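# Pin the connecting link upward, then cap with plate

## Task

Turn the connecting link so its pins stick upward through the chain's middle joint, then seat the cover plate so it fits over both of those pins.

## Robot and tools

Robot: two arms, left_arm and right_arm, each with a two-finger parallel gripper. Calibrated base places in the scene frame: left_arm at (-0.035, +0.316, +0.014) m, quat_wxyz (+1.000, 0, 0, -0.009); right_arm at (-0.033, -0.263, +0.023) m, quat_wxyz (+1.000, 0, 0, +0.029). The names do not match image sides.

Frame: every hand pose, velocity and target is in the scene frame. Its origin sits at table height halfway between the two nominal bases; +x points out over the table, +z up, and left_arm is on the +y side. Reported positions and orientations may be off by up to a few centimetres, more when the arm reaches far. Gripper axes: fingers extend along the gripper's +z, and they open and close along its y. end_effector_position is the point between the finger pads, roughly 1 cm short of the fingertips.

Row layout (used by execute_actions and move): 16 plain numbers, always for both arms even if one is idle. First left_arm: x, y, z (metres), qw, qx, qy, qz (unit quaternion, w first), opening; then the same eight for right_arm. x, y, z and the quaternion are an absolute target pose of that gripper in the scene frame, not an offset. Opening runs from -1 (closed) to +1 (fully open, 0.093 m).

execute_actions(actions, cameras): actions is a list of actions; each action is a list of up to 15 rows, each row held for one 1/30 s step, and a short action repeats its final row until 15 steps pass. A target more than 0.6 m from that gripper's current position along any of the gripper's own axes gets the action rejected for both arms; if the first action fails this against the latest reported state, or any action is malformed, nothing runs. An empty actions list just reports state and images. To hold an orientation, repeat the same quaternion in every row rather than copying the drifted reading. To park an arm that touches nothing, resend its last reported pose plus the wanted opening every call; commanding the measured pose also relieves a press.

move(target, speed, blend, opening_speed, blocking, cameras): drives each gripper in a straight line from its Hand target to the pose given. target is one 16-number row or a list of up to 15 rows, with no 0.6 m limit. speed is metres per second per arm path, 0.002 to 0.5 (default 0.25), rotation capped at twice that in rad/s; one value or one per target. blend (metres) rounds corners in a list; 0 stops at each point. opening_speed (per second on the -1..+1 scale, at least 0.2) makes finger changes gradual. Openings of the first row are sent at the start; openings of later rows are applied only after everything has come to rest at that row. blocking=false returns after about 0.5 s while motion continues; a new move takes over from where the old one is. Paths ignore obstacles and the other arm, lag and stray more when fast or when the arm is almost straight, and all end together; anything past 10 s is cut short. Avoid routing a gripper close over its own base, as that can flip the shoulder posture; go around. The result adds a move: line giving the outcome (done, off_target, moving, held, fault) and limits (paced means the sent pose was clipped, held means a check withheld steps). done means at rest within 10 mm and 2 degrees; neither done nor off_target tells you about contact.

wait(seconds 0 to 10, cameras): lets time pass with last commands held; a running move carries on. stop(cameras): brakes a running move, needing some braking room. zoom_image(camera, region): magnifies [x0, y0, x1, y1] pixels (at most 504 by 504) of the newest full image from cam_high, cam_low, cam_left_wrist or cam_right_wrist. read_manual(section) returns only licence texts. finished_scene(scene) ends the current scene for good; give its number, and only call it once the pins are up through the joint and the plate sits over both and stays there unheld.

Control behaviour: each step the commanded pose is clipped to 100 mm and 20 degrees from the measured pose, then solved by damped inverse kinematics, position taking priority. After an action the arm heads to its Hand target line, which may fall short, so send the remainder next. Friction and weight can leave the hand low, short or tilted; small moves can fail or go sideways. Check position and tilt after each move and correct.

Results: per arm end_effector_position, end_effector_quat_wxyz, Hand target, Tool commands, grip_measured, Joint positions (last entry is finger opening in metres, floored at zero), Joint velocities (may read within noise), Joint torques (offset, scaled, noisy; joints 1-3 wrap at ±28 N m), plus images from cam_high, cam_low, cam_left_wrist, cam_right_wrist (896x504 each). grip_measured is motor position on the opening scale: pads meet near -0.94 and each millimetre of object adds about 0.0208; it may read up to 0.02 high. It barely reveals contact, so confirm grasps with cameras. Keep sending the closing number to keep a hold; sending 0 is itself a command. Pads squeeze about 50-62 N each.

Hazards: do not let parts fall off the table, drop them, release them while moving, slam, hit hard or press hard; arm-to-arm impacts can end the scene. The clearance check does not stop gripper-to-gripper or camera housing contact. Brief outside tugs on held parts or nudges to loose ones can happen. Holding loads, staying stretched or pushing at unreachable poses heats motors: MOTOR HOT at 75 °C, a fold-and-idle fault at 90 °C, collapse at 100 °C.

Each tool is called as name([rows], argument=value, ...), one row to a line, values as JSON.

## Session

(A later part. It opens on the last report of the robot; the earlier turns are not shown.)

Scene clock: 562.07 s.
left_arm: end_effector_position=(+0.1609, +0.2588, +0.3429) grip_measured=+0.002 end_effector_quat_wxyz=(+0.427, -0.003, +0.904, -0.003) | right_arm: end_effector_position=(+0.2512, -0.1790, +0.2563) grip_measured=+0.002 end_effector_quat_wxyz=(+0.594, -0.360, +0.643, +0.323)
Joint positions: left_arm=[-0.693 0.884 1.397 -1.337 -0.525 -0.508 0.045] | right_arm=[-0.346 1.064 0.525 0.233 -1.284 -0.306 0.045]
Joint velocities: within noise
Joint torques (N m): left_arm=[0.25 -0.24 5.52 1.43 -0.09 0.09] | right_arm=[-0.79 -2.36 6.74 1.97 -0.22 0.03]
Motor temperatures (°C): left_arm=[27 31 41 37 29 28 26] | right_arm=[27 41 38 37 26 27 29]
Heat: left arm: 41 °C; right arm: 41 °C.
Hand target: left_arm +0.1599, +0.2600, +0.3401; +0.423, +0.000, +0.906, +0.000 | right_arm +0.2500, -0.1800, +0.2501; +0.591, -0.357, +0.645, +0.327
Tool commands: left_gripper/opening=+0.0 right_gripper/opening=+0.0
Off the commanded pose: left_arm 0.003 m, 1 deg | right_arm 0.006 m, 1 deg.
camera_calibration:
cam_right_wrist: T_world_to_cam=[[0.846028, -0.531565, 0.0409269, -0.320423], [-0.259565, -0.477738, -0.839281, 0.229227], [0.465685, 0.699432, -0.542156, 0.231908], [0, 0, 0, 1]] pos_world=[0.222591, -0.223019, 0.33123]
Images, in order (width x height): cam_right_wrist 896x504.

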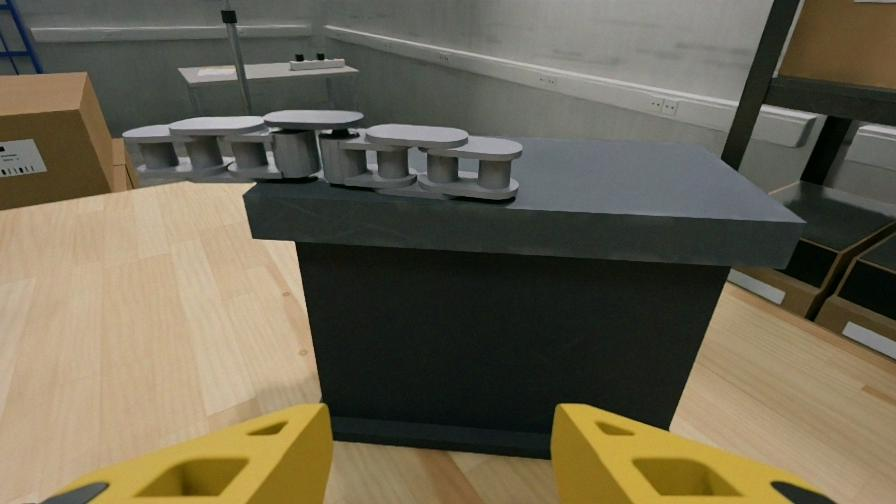

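move(target=[0.325,0.035,0.32,0.2243,0.3635,0.8996,-0.0906,0,0.25,-0.18,0.2501,0.5909,-0.3574,0.6448,0.3275,0.0], speed=0.2, cameras=["cam_left_wrist","cam_high","cam_right_wrist"])

Scene clock: 599.40 s.
left_arm: end_effector_position=(+0.3251, +0.0346, +0.3142) grip_measured=+0.002 end_effector_quat_wxyz=(+0.236, +0.359, +0.899, -0.089) | right_arm: end_effector_position=(+0.2512, -0.1790, +0.2563) grip_measured=+0.002 end_effector_quat_wxyz=(+0.594, -0.360, +0.643, +0.323)
Joint positions: left_arm=[-0.629 2.098 2.599 -1.563 0.045 0.102 0.045] | right_arm=[-0.346 1.064 0.525 0.233 -1.284 -0.306 0.045]
Joint velocities: within noise
Joint torques (N m): left_arm=[0.2 -9.1 7.83 1.18 0.25 0.09] | right_arm=[-0.85 -2.44 6.54 1.96 -0.17 0.05]
Motor temperatures (°C): left_arm=[27 32 41 37 29 28 26] | right_arm=[27 36 37 37 26 27 29]
Heat: left arm: 41 °C; right arm: 37 °C.
Hand target: left_arm +0.3247, +0.0352, +0.3197; +0.241, +0.361, +0.896, -0.095 | right_arm +0.2500, -0.1799, +0.2502; +0.591, -0.357, +0.645, +0.327
Off the commanded pose: left_arm 0.006 m, 1 deg | right_arm 0.006 m, 1 deg.
joint sent to its limit (left arm) — joint 4 (wrist pitch), lower limit. The joint targets still meet the commanded pose.
move: done
camera_calibration:
cam_left_wrist: T_world_to_cam=[[-0.701438, -0.712501, -0.0180603, 0.259414], [-0.710468, 0.701005, -0.061861, 0.266674], [0.0567364, -0.0305604, -0.997921, 0.371692], [0, 0, 0, 1]] pos_world=[0.350337, 0.00925207, 0.392101]
cam_right_wrist: T_world_to_cam=[[0.846013, -0.531561, 0.0412939, -0.320528], [-0.259258, -0.477829, -0.839324, 0.229183], [0.465883, 0.699373, -0.542061, 0.231844], [0, 0, 0, 1]] pos_world=[0.222577, -0.223015, 0.331268]
Images, in order (width x height): cam_high 896x504, cam_left_wrist 896x504, cam_right_wrist 896x504.

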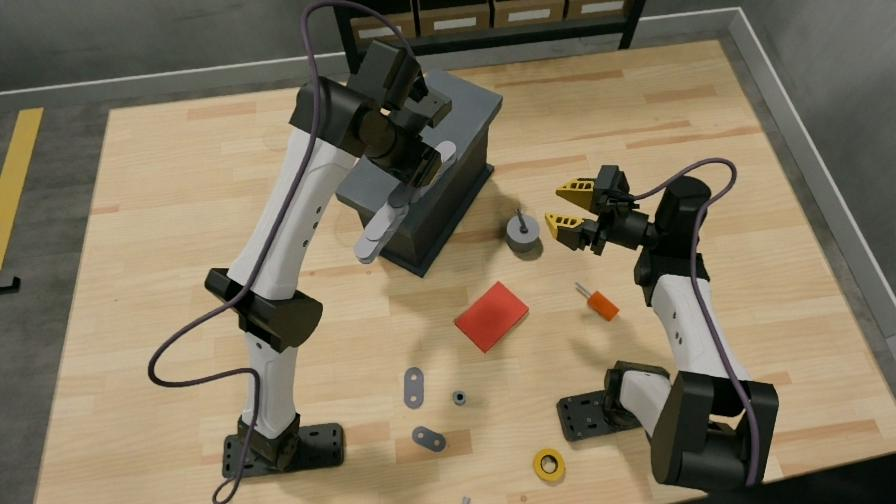

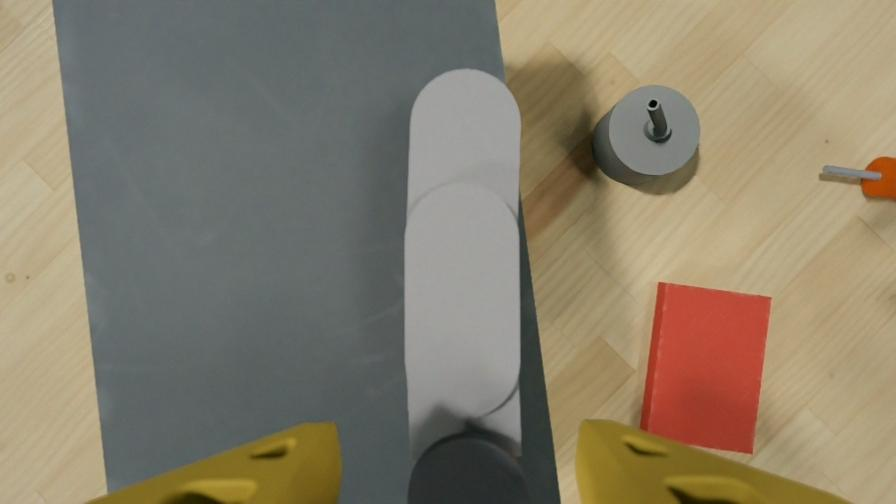

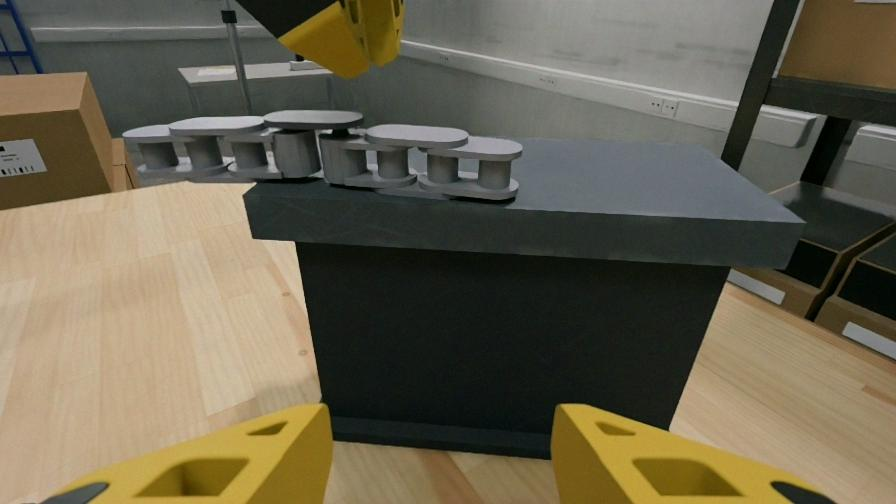

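move([
  [0.3406,0.0176,0.29,0.2243,0.3635,0.8996,-0.0906,0,0.25,-0.18,0.2501,0.5909,-0.3574,0.6448,0.3275,0.0],
  [0.3406,0.0176,0.253,0.2243,0.3635,0.8996,-0.0906,0,0.25,-0.18,0.2501,0.5909,-0.3574,0.6448,0.3275,0.0],
], speed=0.08, cameras=["cam_left_wrist","cam_high","cam_right_wrist"])

Scene clock: 621.43 s.
left_arm: end_effector_position=(+0.3431, +0.0208, +0.2494) grip_measured=+0.002 end_effector_quat_wxyz=(+0.219, +0.361, +0.903, -0.084) | right_arm: end_effector_position=(+0.2513, -0.1790, +0.2564) grip_measured=+0.002 end_effector_quat_wxyz=(+0.594, -0.360, +0.642, +0.323)
Joint positions: left_arm=[-0.629 2.04 2.217 -1.278 0.045 0.103 0.045] | right_arm=[-0.346 1.064 0.525 0.234 -1.284 -0.306 0.045]
Joint velocities: within noise
Joint torques (N m): left_arm=[-0.92 -10.62 5.87 1.25 0.24 0.02] | right_arm=[-0.92 -2.56 6.72 1.98 -0.23 0.05]
Motor temperatures (°C): left_arm=[27 37 42 36 29 28 26] | right_arm=[27 35 37 37 26 27 29]
Heat: left arm: 42 °C; right arm: 37 °C.
Hand target: left_arm +0.3406, +0.0176, +0.2531; +0.224, +0.364, +0.900, -0.091 | right_arm +0.2500, -0.1800, +0.2502; +0.591, -0.357, +0.645, +0.327
Off the commanded pose: left_arm 0.005 m, 1 deg | right_arm 0.006 m, 1 deg.
move: done
camera_calibration:
cam_left_wrist: T_world_to_cam=[[-0.703266, -0.710799, -0.0134723, 0.260414], [-0.710419, 0.703353, -0.0244827, 0.275787], [0.0268781, -0.00764685, -0.999609, 0.315772], [0, 0, 0, 1]] pos_world=[0.370577, -0.00645946, 0.325909]
cam_right_wrist: T_world_to_cam=[[0.845998, -0.531556, 0.0416609, -0.320633], [-0.258951, -0.47792, -0.839367, 0.22914], [0.466081, 0.699315, -0.541966, 0.23178], [0, 0, 0, 1]] pos_world=[0.222563, -0.223011, 0.331307]
Images, in order (width x height): cam_high 896x504, cam_left_wrist 896x504, cam_right_wrist 896x504.

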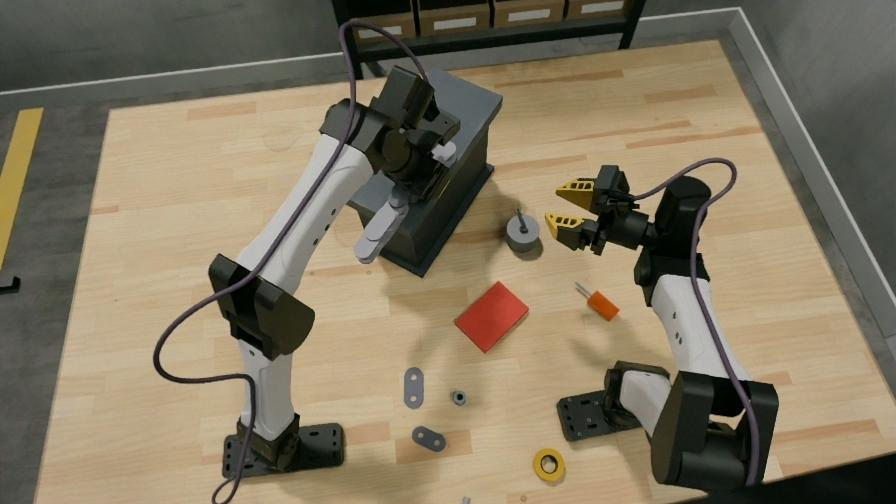

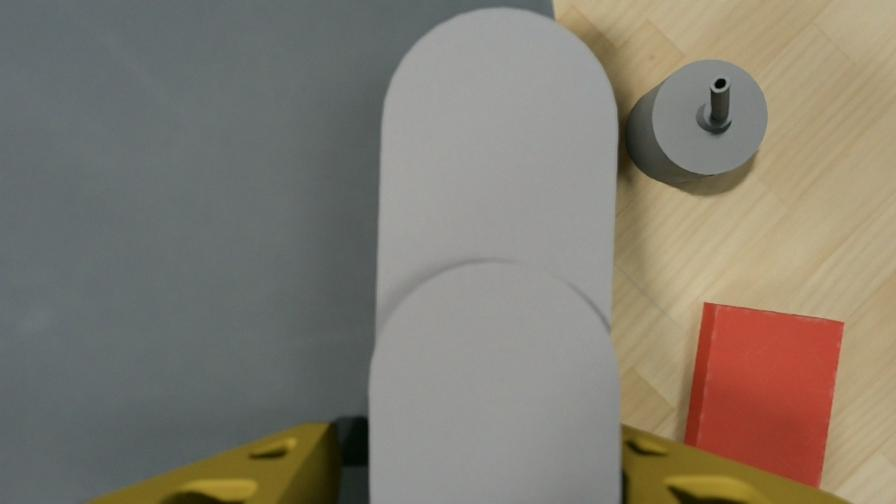

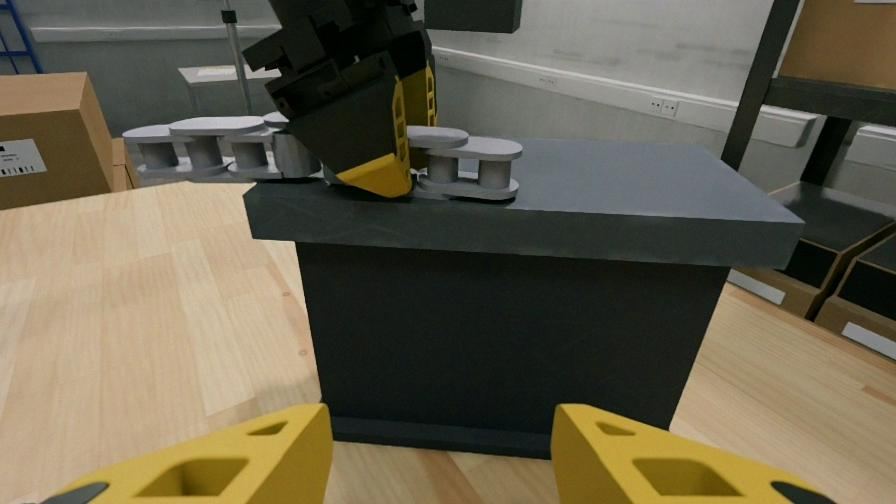

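move(target=[0.3406,0.0176,0.2535,0.2243,0.3635,0.8996,-0.0906,-1,0.25,-0.18,0.2501,0.5909,-0.3574,0.6448,0.3275,0.0], speed=0.08, opening_speed=0.6, cameras=["cam_left_wrist","cam_right_wrist"])

Scene clock: 635.67 s.
left_arm: end_effector_position=(+0.3428, +0.0196, +0.2496) grip_measured=-0.480 end_effector_quat_wxyz=(+0.219, +0.362, +0.902, -0.085) | right_arm: end_effector_position=(+0.2513, -0.1790, +0.2564) grip_measured=+0.002 end_effector_quat_wxyz=(+0.594, -0.360, +0.642, +0.323)
Joint positions: left_arm=[-0.631 2.04 2.217 -1.276 0.048 0.103 0.022] | right_arm=[-0.346 1.064 0.525 0.234 -1.284 -0.306 0.045]
Joint velocities: within noise
Joint torques (N m): left_arm=[-0.75 -10.56 6.22 1.25 0.18 0] | right_arm=[-0.9 -2.35 6.79 1.95 -0.18 0.04]
Motor temperatures (°C): left_arm=[27 40 42 36 29 28 27] | right_arm=[27 35 37 37 26 27 29]
Heat: left arm: 42 °C; right arm: 37 °C.
Hand target: left_arm +0.3407, +0.0177, +0.2536; +0.224, +0.363, +0.900, -0.091 | right_arm +0.2500, -0.1800, +0.2502; +0.591, -0.357, +0.645, +0.327
Off the commanded pose: left_arm 0.005 m, 1 deg | right_arm 0.006 m, 1 deg.
move: done
camera_calibration:
cam_left_wrist: T_world_to_cam=[[-0.705084, -0.709027, -0.0117059, 0.259508], [-0.708604, 0.705103, -0.0266446, 0.276212], [0.0271456, -0.0104918, -0.999576, 0.315955], [0, 0, 0, 1]] pos_world=[0.370123, -0.00744435, 0.326218]
cam_right_wrist: T_world_to_cam=[[0.845998, -0.531556, 0.0416609, -0.320633], [-0.258951, -0.47792, -0.839367, 0.22914], [0.466081, 0.699315, -0.541966, 0.23178], [0, 0, 0, 1]] pos_world=[0.222563, -0.223011, 0.331307]
Images, in order (width x height): cam_left_wrist 896x504, cam_right_wrist 896x504.

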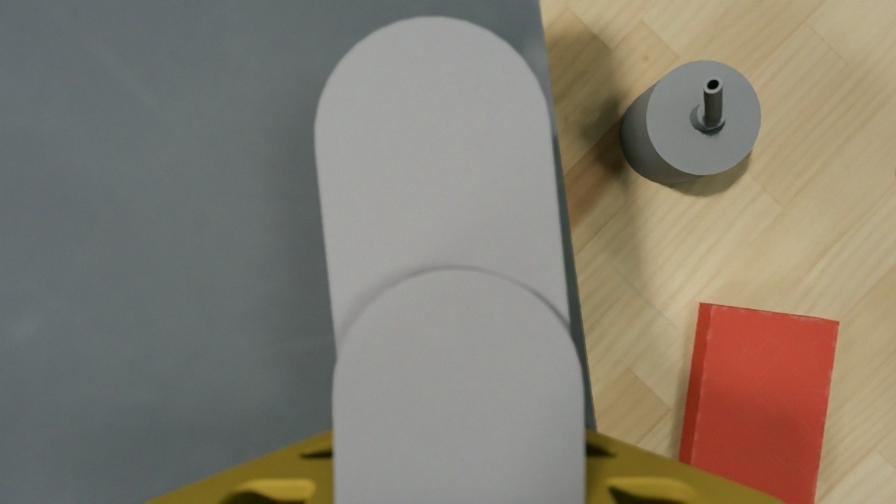

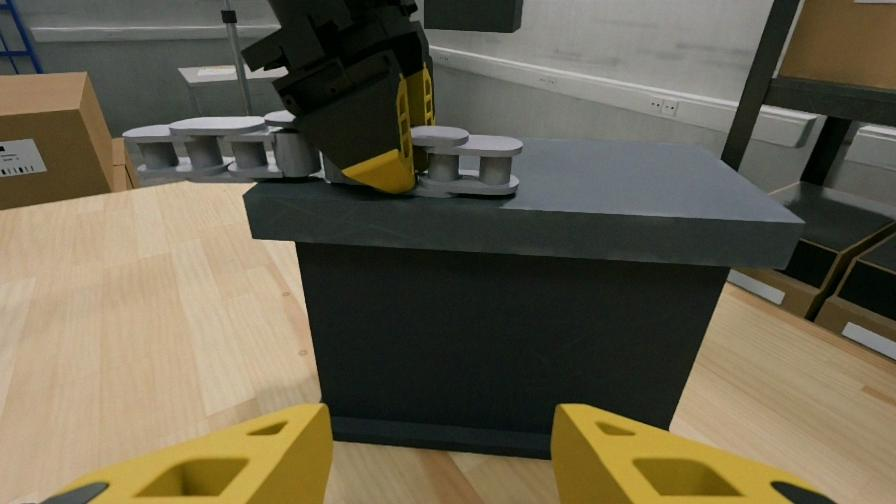

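move([
  [0.37,-0.0054,0.257,0.2243,0.3635,0.8996,-0.0906,-1,0.25,-0.18,0.2501,0.5909,-0.3574,0.6448,0.3275,0.0],
  [0.3997,-0.0286,0.259,0.2243,0.3635,0.8996,-0.0906,-1,0.25,-0.18,0.2501,0.5909,-0.3574,0.6448,0.3275,0.0],
], speed=0.03, blend=0.01, cameras=["cam_left_wrist","cam_right_wrist","cam_high"])

Scene clock: 645.73 s.
left_arm: end_effector_position=(+0.3867, -0.0136, +0.2520) grip_measured=-0.480 end_effector_quat_wxyz=(+0.244, +0.360, +0.896, -0.092) | right_arm: end_effector_position=(+0.2513, -0.1790, +0.2564) grip_measured=+0.002 end_effector_quat_wxyz=(+0.594, -0.360, +0.642, +0.323)
Joint positions: left_arm=[-0.631 2.41 2.845 -1.479 0.048 0.103 0.022] | right_arm=[-0.346 1.064 0.525 0.234 -1.284 -0.306 0.045]
Joint velocities: within noise
Joint torques (N m): left_arm=[-0.9 -9.85 8.08 1.86 0.19 -0.05] | right_arm=[-0.72 -2.51 6.67 1.93 -0.21 0.03]
Motor temperatures (°C): left_arm=[27 41 42 36 29 28 27] | right_arm=[27 34 37 37 26 27 29]
Heat: left arm: 42 °C; right arm: 37 °C.
Hand target: left_arm +0.3979, -0.0271, +0.2588; +0.277, +0.357, +0.886, -0.106 | right_arm +0.2500, -0.1800, +0.2501; +0.591, -0.357, +0.645, +0.327
Off the commanded pose: left_arm 0.021 m, 2 deg | right_arm 0.006 m, 1 deg.
elbow stopped short (left arm): the move would have taken joint 3 (elbow) straighter than the controller allows.
move: off_target (left_arm)
camera_calibration:
cam_left_wrist: T_world_to_cam=[[-0.704191, -0.709763, -0.018738, 0.268322], [-0.706539, 0.70311, -0.0802484, 0.343531], [0.0701323, -0.043271, -0.996599, 0.298997], [0, 0, 0, 1]] pos_world=[0.410698, -0.0381575, 0.330576]
cam_right_wrist: T_world_to_cam=[[0.845998, -0.531556, 0.0416609, -0.320633], [-0.258951, -0.47792, -0.839367, 0.22914], [0.466081, 0.699315, -0.541966, 0.23178], [0, 0, 0, 1]] pos_world=[0.222563, -0.223011, 0.331307]
Images, in order (width x height): cam_high 896x504, cam_left_wrist 896x504, cam_right_wrist 896x504.

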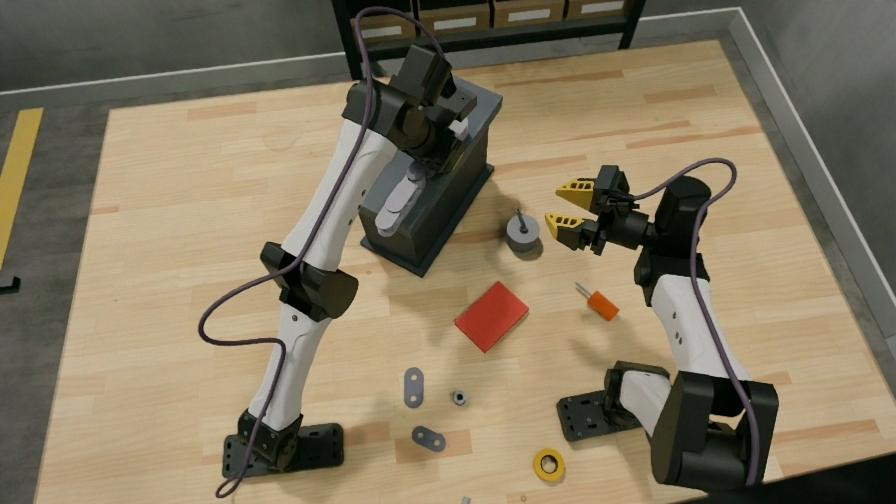

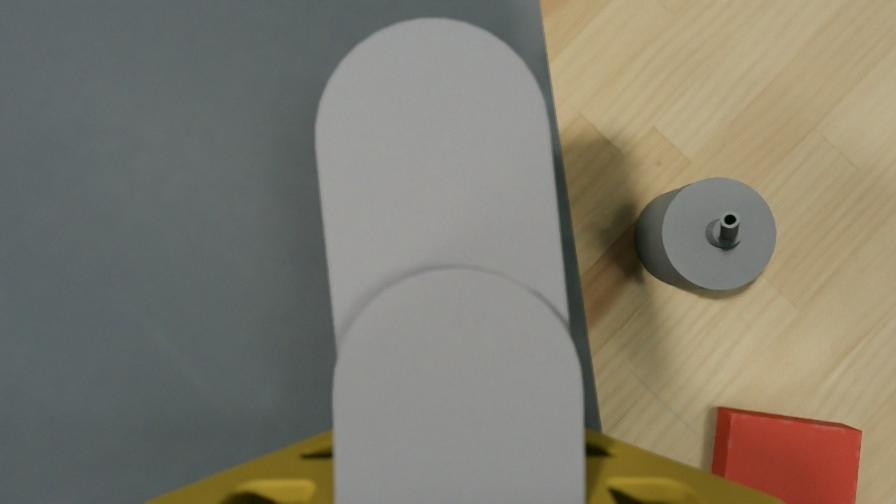

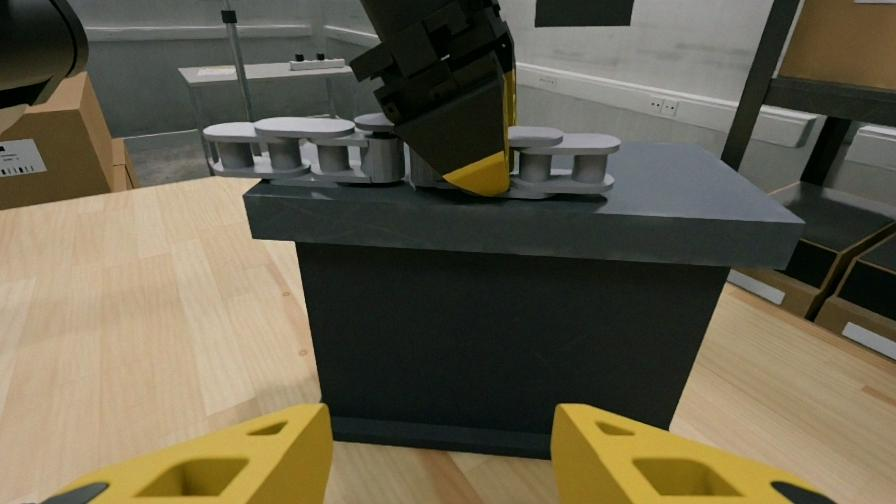

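move([
  [0.3867,-0.0136,0.257,0.244,0.36,0.896,-0.092,-0.25,0.25,-0.18,0.2501,0.5909,-0.3574,0.6448,0.3275,0.0],
], speed=0.05, opening_speed=0.5, cameras=[])

move([
  [0.3867,-0.0136,0.29,0.2243,0.3635,0.8996,-0.0906,0.1,0.25,-0.18,0.2501,0.5909,-0.3574,0.6448,0.3275,0.0],
  [0.34,0.03,0.31,0.2243,0.3635,0.8996,-0.0906,0.1,0.25,-0.18,0.2501,0.5909,-0.3574,0.6448,0.3275,0.0],
  [0.305,0.062,0.31,0.2243,0.3635,0.8996,-0.0906,0.1,0.25,-0.18,0.2501,0.5909,-0.3574,0.6448,0.3275,0.0],
], speed=0.1, blend=0.015, cameras=["cam_left_wrist","cam_right_wrist"])

Scene clock: 661.63 s.
left_arm: end_effector_position=(+0.3862, -0.0133, +0.2516) grip_measured=-0.252 end_effector_quat_wxyz=(+0.243, +0.360, +0.896, -0.092) | right_arm: end_effector_position=(+0.2513, -0.1790, +0.2564) grip_measured=+0.002 end_effector_quat_wxyz=(+0.594, -0.360, +0.642, +0.323)
Joint positions: left_arm=[-0.631 2.41 2.845 -1.482 0.048 0.103 0.033] | right_arm=[-0.346 1.064 0.525 0.234 -1.284 -0.306 0.045]
Joint velocities: within noise
Joint torques (N m): left_arm=[-0.36 -11.07 8.1 1.18 0.12 0.02] | right_arm=[-0.83 -2.51 6.74 1.93 -0.2 0.06]
Motor temperatures (°C): left_arm=[27 42 43 39 29 28 28] | right_arm=[27 34 37 38 26 27 29]
Heat: left arm: 43 °C; right arm: 38 °C.
Hand target: left_arm +0.3865, -0.0133, +0.2566; +0.250, +0.359, +0.894, -0.093 | right_arm +0.2500, -0.1800, +0.2501; +0.591, -0.357, +0.645, +0.327
Off the commanded pose: left_arm 0.005 m, 0 deg | right_arm 0.006 m, 1 deg.
elbow stopped short (left arm): the move would have taken joint 3 (elbow) straighter than the controller allows.
move: done
No camera images: "cameras" was empty.

Scene clock: 663.90 s.
left_arm: end_effector_position=(+0.3061, +0.0608, +0.3011) grip_measured=+0.098 end_effector_quat_wxyz=(+0.211, +0.362, +0.904, -0.082) | right_arm: end_effector_position=(+0.2513, -0.1790, +0.2564) grip_measured=+0.002 end_effector_quat_wxyz=(+0.594, -0.360, +0.642, +0.323)
Joint positions: left_arm=[-0.602 1.931 2.299 -1.486 0.058 0.129 0.05] | right_arm=[-0.346 1.064 0.525 0.234 -1.284 -0.306 0.045]
Joint velocities: within noise
Joint torques (N m): left_arm=[0.28 -10.17 5.64 1.26 0.28 0.08] | right_arm=[-0.91 -2.48 6.76 1.93 -0.21 0.05]
Motor temperatures (°C): left_arm=[27 43 43 39 29 28 28] | right_arm=[27 34 37 38 26 27 29]
Heat: left arm: 43 °C; right arm: 38 °C.
Hand target: left_arm +0.3049, +0.0621, +0.3099; +0.224, +0.364, +0.900, -0.090 | right_arm +0.2500, -0.1800, +0.2501; +0.591, -0.357, +0.645, +0.327
Off the commanded pose: left_arm 0.009 m, 2 deg | right_arm 0.006 m, 1 deg.
elbow stopped short (left arm): the move would have taken joint 3 (elbow) straighter than the controller allows.
move: done
camera_calibration:
cam_left_wrist: T_world_to_cam=[[-0.704012, -0.710095, -0.0115336, 0.263153], [-0.710049, 0.704103, -0.0083669, 0.217611], [0.0140621, 0.00229904, -0.999898, 0.372142], [0, 0, 0, 1]] pos_world=[0.334545, 0.0327873, 0.37696]
cam_right_wrist: T_world_to_cam=[[0.845998, -0.531556, 0.0416609, -0.320633], [-0.258951, -0.47792, -0.839367, 0.22914], [0.466081, 0.699315, -0.541966, 0.23178], [0, 0, 0, 1]] pos_world=[0.222563, -0.223011, 0.331307]
Images, in order (width x height): cam_left_wrist 896x504, cam_right_wrist 896x504.

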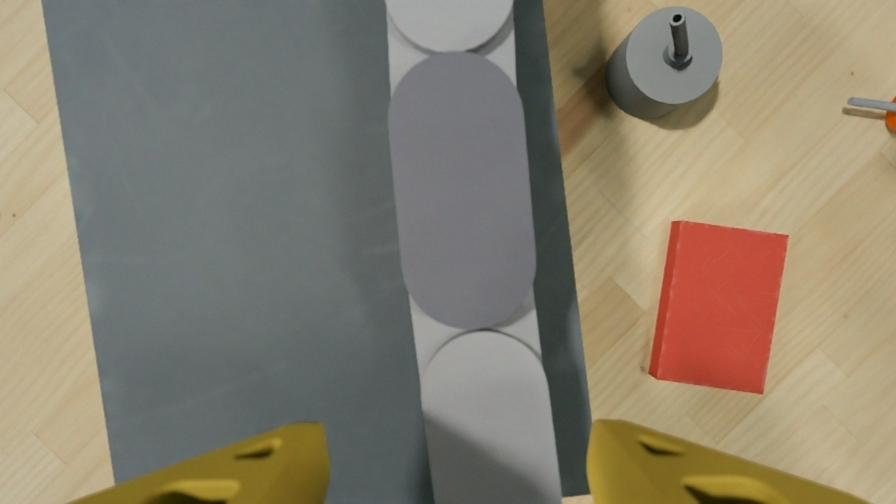

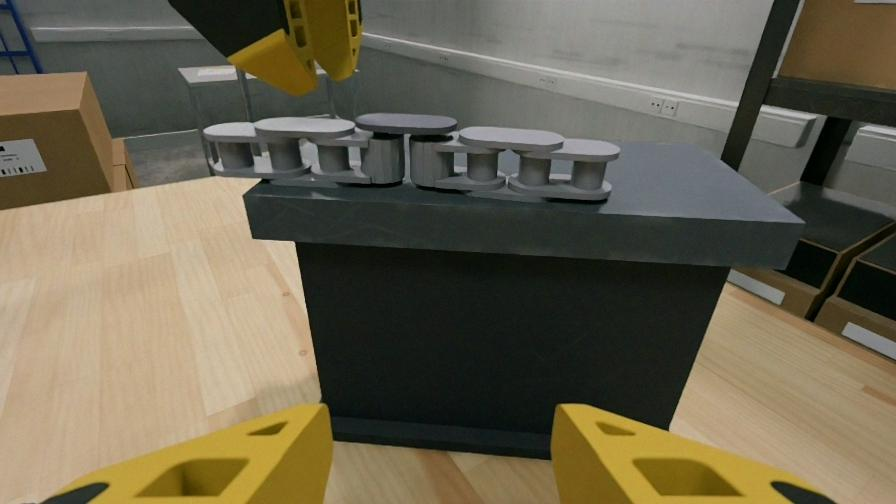

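move([
  [0.343,0.0225,0.30,0.2416,0.3462,0.9018,-0.0927,0.0,0.25,-0.18,0.2501,0.5909,-0.3574,0.6448,0.3275,0.0],
  [0.343,0.0225,0.285,0.2416,0.3462,0.9018,-0.0927,0.0,0.25,-0.18,0.2501,0.5909,-0.3574,0.6448,0.3275,0.0],
], speed=0.06, cameras=["cam_left_wrist","cam_right_wrist"])

zoom_image(camera="cam_right_wrist", region=[320, 30, 540, 210])

Scene clock: 717.70 s.
left_arm: end_effector_position=(+0.3452, +0.0219, +0.2704) grip_measured=+0.002 end_effector_quat_wxyz=(+0.221, +0.350, +0.906, -0.092) | right_arm: end_effector_position=(+0.2513, -0.1790, +0.2564) grip_measured=+0.002 end_effector_quat_wxyz=(+0.594, -0.360, +0.642, +0.323)
Joint positions: left_arm=[-0.621 2.094 2.39 -1.387 0.058 0.085 0.045] | right_arm=[-0.346 1.064 0.525 0.234 -1.284 -0.306 0.045]
Joint velocities: within noise
Joint torques (N m): left_arm=[-0.95 -12.25 6.11 1.3 0.02 -0.05] | right_arm=[-0.75 -2.3 6.87 1.99 -0.21 0]
Motor temperatures (°C): left_arm=[27 43 43 35 29 28 27] | right_arm=[27 33 37 38 26 27 29]
Heat: left arm: 43 °C; right arm: 38 °C.
Hand target: left_arm +0.3428, +0.0226, +0.2850; +0.241, +0.346, +0.902, -0.093 | right_arm +0.2500, -0.1800, +0.2501; +0.591, -0.357, +0.645, +0.327
Off the commanded pose: left_arm 0.015 m, 2 deg | right_arm 0.006 m, 1 deg.
move: off_target (left_arm)
camera_calibration:
cam_left_wrist: T_world_to_cam=[[-0.689706, -0.724075, 0.00461125, 0.253623], [-0.723731, 0.68915, -0.0358719, 0.284949], [0.0227961, -0.0280784, -0.999346, 0.338549], [0, 0, 0, 1]] pos_world=[0.373434, -0.00322414, 0.34738]
cam_right_wrist: T_world_to_cam=[[0.845998, -0.531556, 0.0416609, -0.320633], [-0.258951, -0.47792, -0.839367, 0.22914], [0.466081, 0.699315, -0.541966, 0.23178], [0, 0, 0, 1]] pos_world=[0.222563, -0.223011, 0.331307]
Images, in order (width x height): cam_left_wrist 896x504, cam_right_wrist 896x504.

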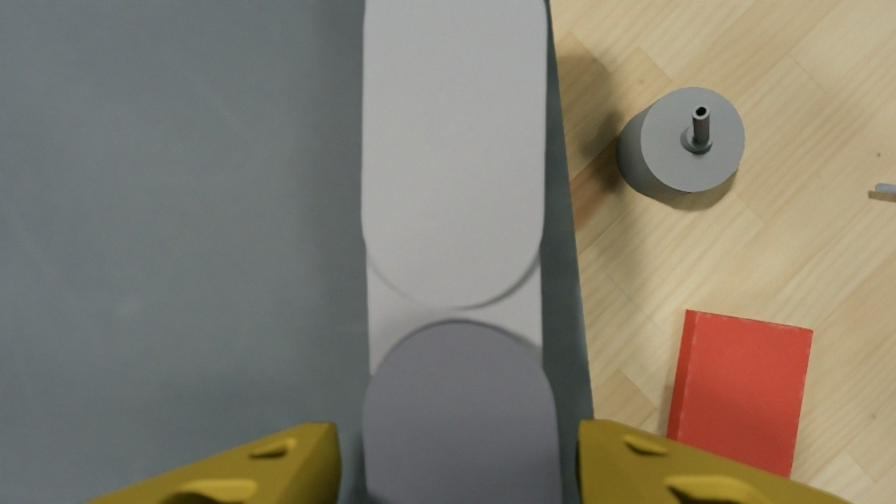

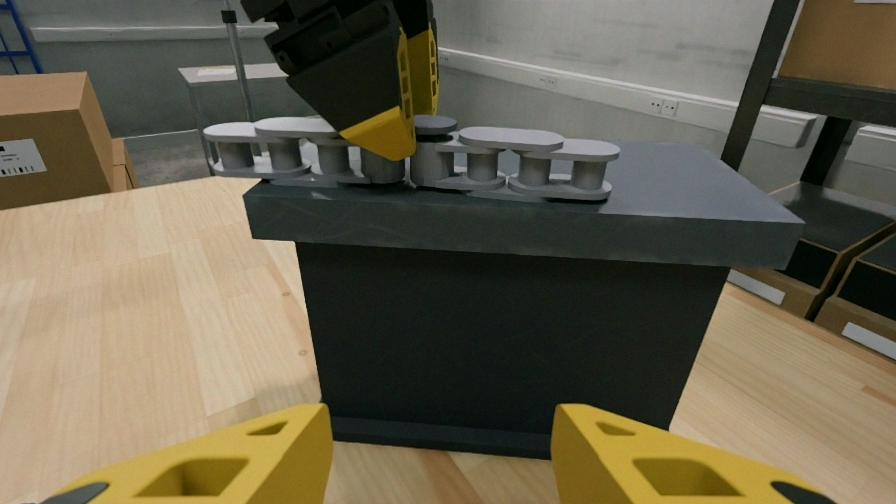

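Scaled by 2.291 from the camera's 896x504 image, which has a finer 1280x720 frame.

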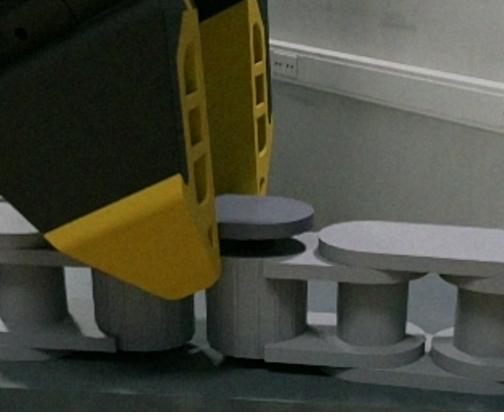

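move([
  [0.346,0.0198,0.296,0.2416,0.3462,0.9018,-0.0927,0.0,0.25,-0.18,0.2501,0.5909,-0.3574,0.6448,0.3275,0.0],
], speed=0.06, cameras=["cam_left_wrist","cam_right_wrist"])

zoom_image(camera="cam_right_wrist", region=[320, 30, 540, 210])

Scene clock: 741.57 s.
left_arm: end_effector_position=(+0.3460, +0.0213, +0.2926) grip_measured=+0.002 end_effector_quat_wxyz=(+0.237, +0.349, +0.902, -0.096) | right_arm: end_effector_position=(+0.2513, -0.1790, +0.2564) grip_measured=+0.002 end_effector_quat_wxyz=(+0.594, -0.360, +0.642, +0.323)
Joint positions: left_arm=[-0.621 2.141 2.555 -1.471 0.058 0.084 0.045] | right_arm=[-0.346 1.064 0.525 0.234 -1.284 -0.306 0.045]
Joint velocities: within noise
Joint torques (N m): left_arm=[-1.11 -9.16 8.35 1.19 0.01 -0.06] | right_arm=[-0.75 -2.43 6.9 1.92 -0.24 0.05]
Motor temperatures (°C): left_arm=[27 45 42 35 29 28 27] | right_arm=[27 33 37 38 26 27 29]
Heat: left arm: 45 °C; right arm: 38 °C.
Hand target: left_arm +0.3459, +0.0198, +0.2960; +0.242, +0.346, +0.902, -0.093 | right_arm +0.2500, -0.1800, +0.2501; +0.591, -0.357, +0.645, +0.327
Off the commanded pose: left_arm 0.004 m, 1 deg | right_arm 0.006 m, 1 deg.
move: done
camera_calibration:
cam_left_wrist: T_world_to_cam=[[-0.689294, -0.724481, 0.000869889, 0.254604], [-0.722789, 0.687601, -0.0691431, 0.29617], [0.0494947, -0.0482887, -0.997606, 0.351301], [0, 0, 0, 1]] pos_world=[0.372178, -0.00222716, 0.370717]
cam_right_wrist: T_world_to_cam=[[0.845998, -0.531556, 0.0416609, -0.320633], [-0.258951, -0.47792, -0.839367, 0.22914], [0.466081, 0.699315, -0.541966, 0.23178], [0, 0, 0, 1]] pos_world=[0.222563, -0.223011, 0.331307]
Images, in order (width x height): cam_left_wrist 896x504, cam_right_wrist 896x504.

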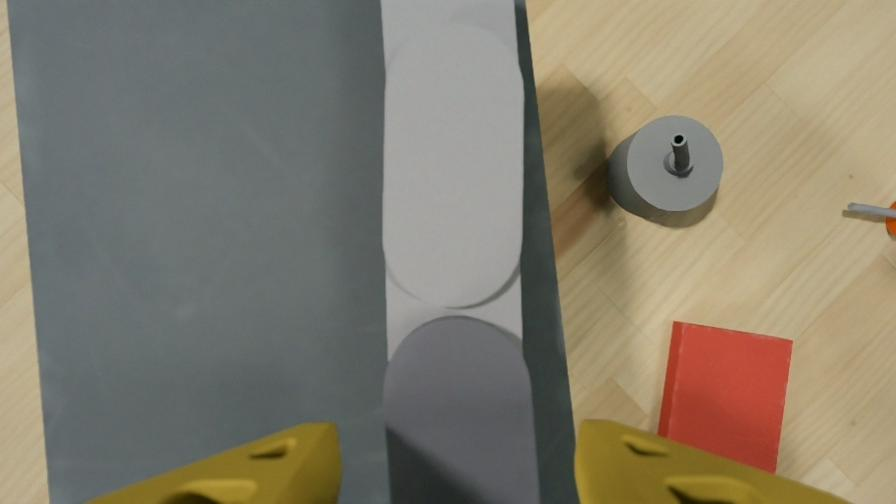

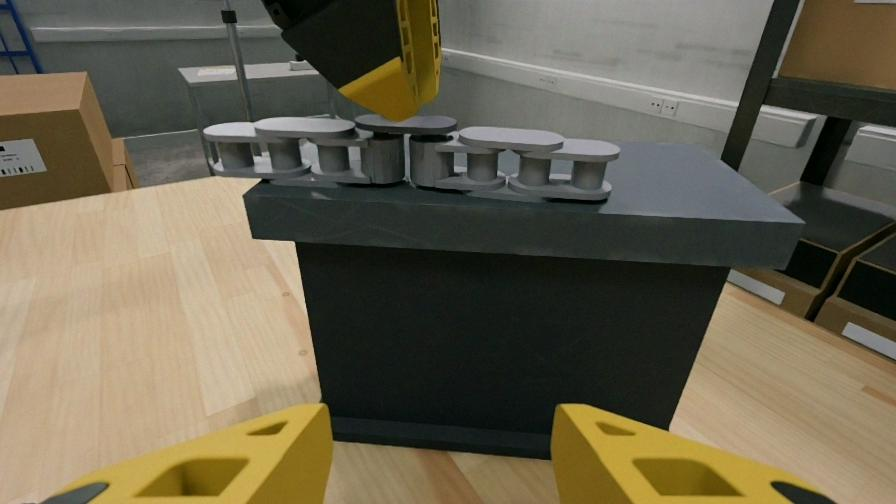

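Scaled by 2.291 from the camera's 896x504 image, which has a finer 1280x720 frame.

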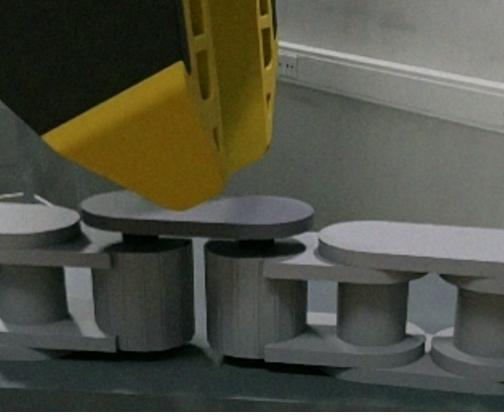

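move([
  [0.346,0.0198,0.289,0.2416,0.3462,0.9018,-0.0927,0.0,0.25,-0.18,0.2501,0.5909,-0.3574,0.6448,0.3275,0.0],
], speed=0.04, cameras=["cam_left_wrist","cam_right_wrist"])

zoom_image(camera="cam_right_wrist", region=[320, 30, 540, 210])

Scene clock: 755.67 s.
left_arm: end_effector_position=(+0.3486, +0.0194, +0.2754) grip_measured=+0.002 end_effector_quat_wxyz=(+0.222, +0.349, +0.906, -0.092) | right_arm: end_effector_position=(+0.2513, -0.1790, +0.2564) grip_measured=+0.002 end_effector_quat_wxyz=(+0.594, -0.360, +0.642, +0.323)
Joint positions: left_arm=[-0.621 2.141 2.489 -1.436 0.058 0.084 0.045] | right_arm=[-0.346 1.064 0.525 0.234 -1.284 -0.306 0.045]
Joint velocities: within noise
Joint torques (N m): left_arm=[-1.06 -12.41 5.75 1.28 0.01 -0.07] | right_arm=[-0.87 -2.52 6.61 1.92 -0.22 0.06]
Motor temperatures (°C): left_arm=[27 46 45 35 29 28 27] | right_arm=[27 33 37 38 26 27 29]
Heat: left arm: 46 °C; right arm: 38 °C.
Hand target: left_arm +0.3458, +0.0199, +0.2890; +0.241, +0.346, +0.902, -0.093 | right_arm +0.2500, -0.1800, +0.2501; +0.591, -0.357, +0.645, +0.328
Off the commanded pose: left_arm 0.014 m, 2 deg | right_arm 0.006 m, 1 deg.
move: off_target (left_arm)
camera_calibration:
cam_left_wrist: T_world_to_cam=[[-0.688853, -0.724887, 0.00448357, 0.25393], [-0.724476, 0.688225, -0.0384782, 0.290257], [0.0248066, -0.0297541, -0.999249, 0.342634], [0, 0, 0, 1]] pos_world=[0.376706, -0.00549654, 0.352407]
cam_right_wrist: T_world_to_cam=[[0.845998, -0.531556, 0.0416609, -0.320633], [-0.258951, -0.47792, -0.839367, 0.22914], [0.466081, 0.699315, -0.541966, 0.23178], [0, 0, 0, 1]] pos_world=[0.222563, -0.223011, 0.331307]
Images, in order (width x height): cam_left_wrist 896x504, cam_right_wrist 896x504.

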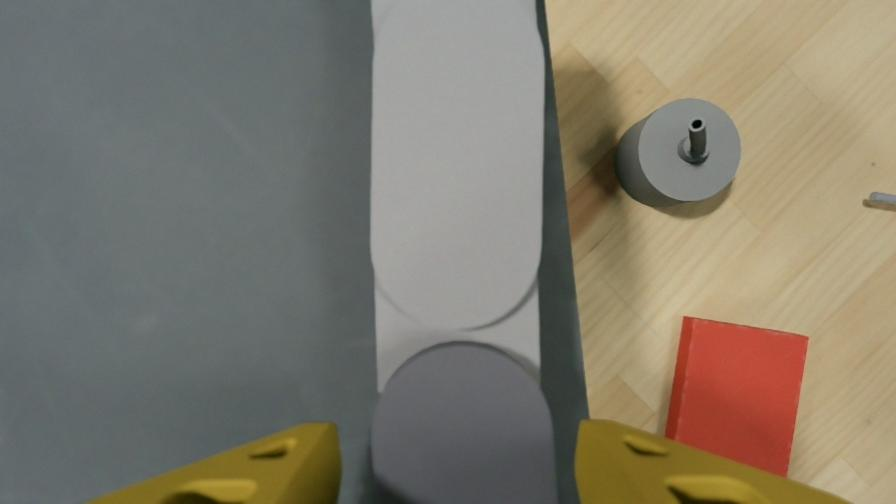

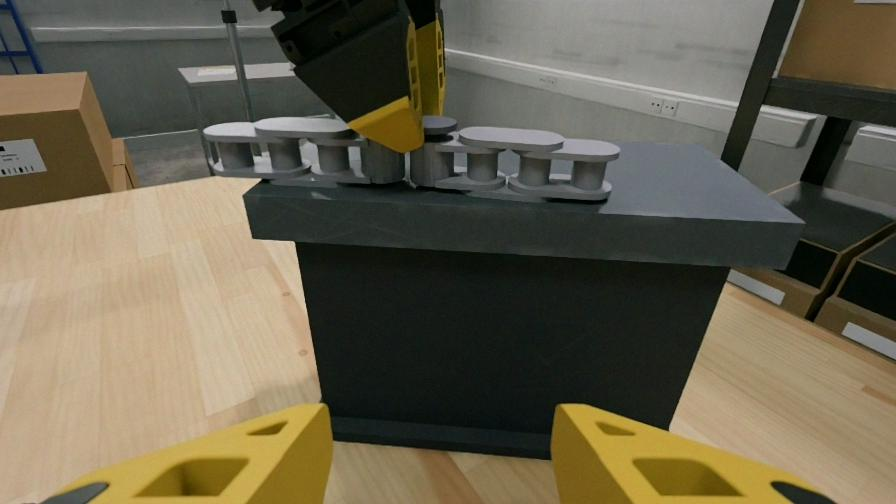

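Scaled by 2.291 from the camera's 896x504 image, which has a finer 1280x720 frame.

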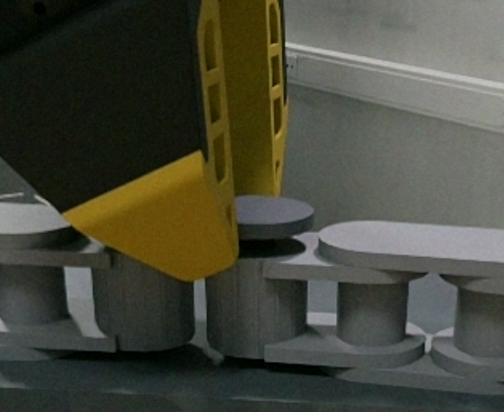

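move([
  [0.346,0.0198,0.289,0.2416,0.3462,0.9018,-0.0927,-1,0.25,-0.18,0.2501,0.5909,-0.3574,0.6448,0.3275,0.0],
], speed=0.04, opening_speed=0.5, cameras=["cam_left_wrist","cam_right_wrist"])

zoom_image(camera="cam_right_wrist", region=[320, 30, 540, 210])

Scene clock: 764.13 s.
left_arm: end_effector_position=(+0.3489, +0.0193, +0.2754) grip_measured=-0.478 end_effector_quat_wxyz=(+0.223, +0.349, +0.905, -0.092) | right_arm: end_effector_position=(+0.2513, -0.1790, +0.2564) grip_measured=+0.002 end_effector_quat_wxyz=(+0.594, -0.360, +0.642, +0.323)
Joint positions: left_arm=[-0.621 2.141 2.489 -1.434 0.057 0.084 0.022] | right_arm=[-0.346 1.064 0.525 0.234 -1.284 -0.306 0.045]
Joint velocities: within noise
Joint torques (N m): left_arm=[-1.03 -12.48 5.78 1.28 0.03 -0.06] | right_arm=[-0.76 -2.37 6.71 1.92 -0.22 0.05]
Motor temperatures (°C): left_arm=[27 48 45 35 29 28 27] | right_arm=[27 33 37 39 26 27 29]
Heat: left arm: 48 °C; right arm: 39 °C.
Hand target: left_arm +0.3459, +0.0198, +0.2889; +0.241, +0.346, +0.902, -0.093 | right_arm +0.2500, -0.1799, +0.2501; +0.591, -0.357, +0.645, +0.328
Off the commanded pose: left_arm 0.014 m, 2 deg | right_arm 0.006 m, 1 deg.
move: off_target (left_arm)
camera_calibration:
cam_left_wrist: T_world_to_cam=[[-0.688357, -0.725362, 0.00385309, 0.254104], [-0.724905, 0.687713, -0.0395315, 0.290992], [0.0260248, -0.0300049, -0.999211, 0.342235], [0, 0, 0, 1]] pos_world=[0.376949, -0.00553332, 0.352489]
cam_right_wrist: T_world_to_cam=[[0.845998, -0.531556, 0.0416609, -0.320633], [-0.258951, -0.47792, -0.839367, 0.22914], [0.466081, 0.699315, -0.541966, 0.23178], [0, 0, 0, 1]] pos_world=[0.222563, -0.223011, 0.331307]
Images, in order (width x height): cam_left_wrist 896x504, cam_right_wrist 896x504.

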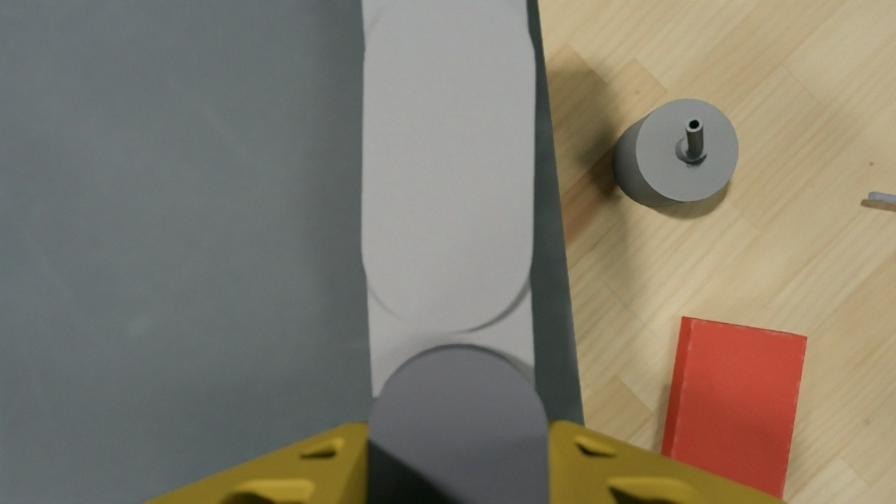

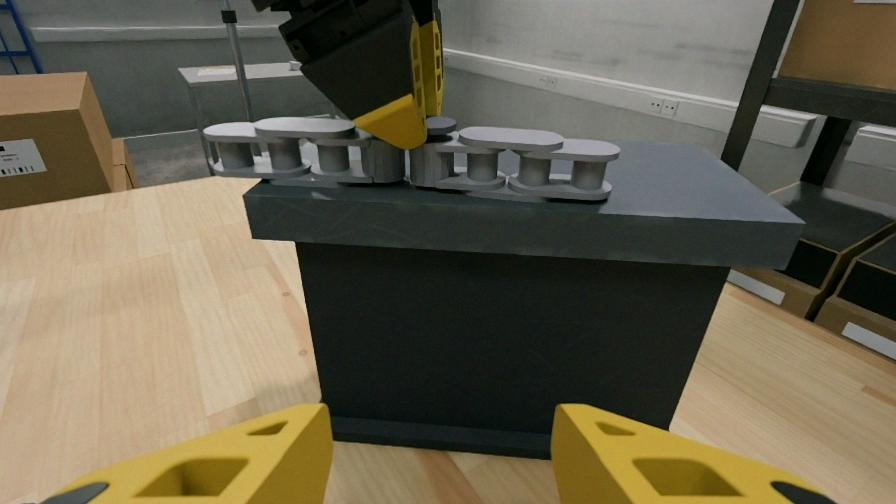

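Scaled by 2.291 from the camera's 896x504 image, which has a finer 1280x720 frame.

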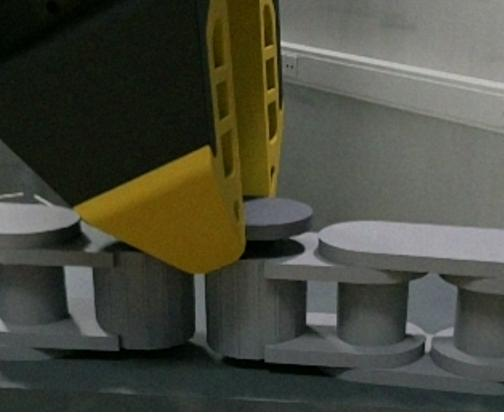

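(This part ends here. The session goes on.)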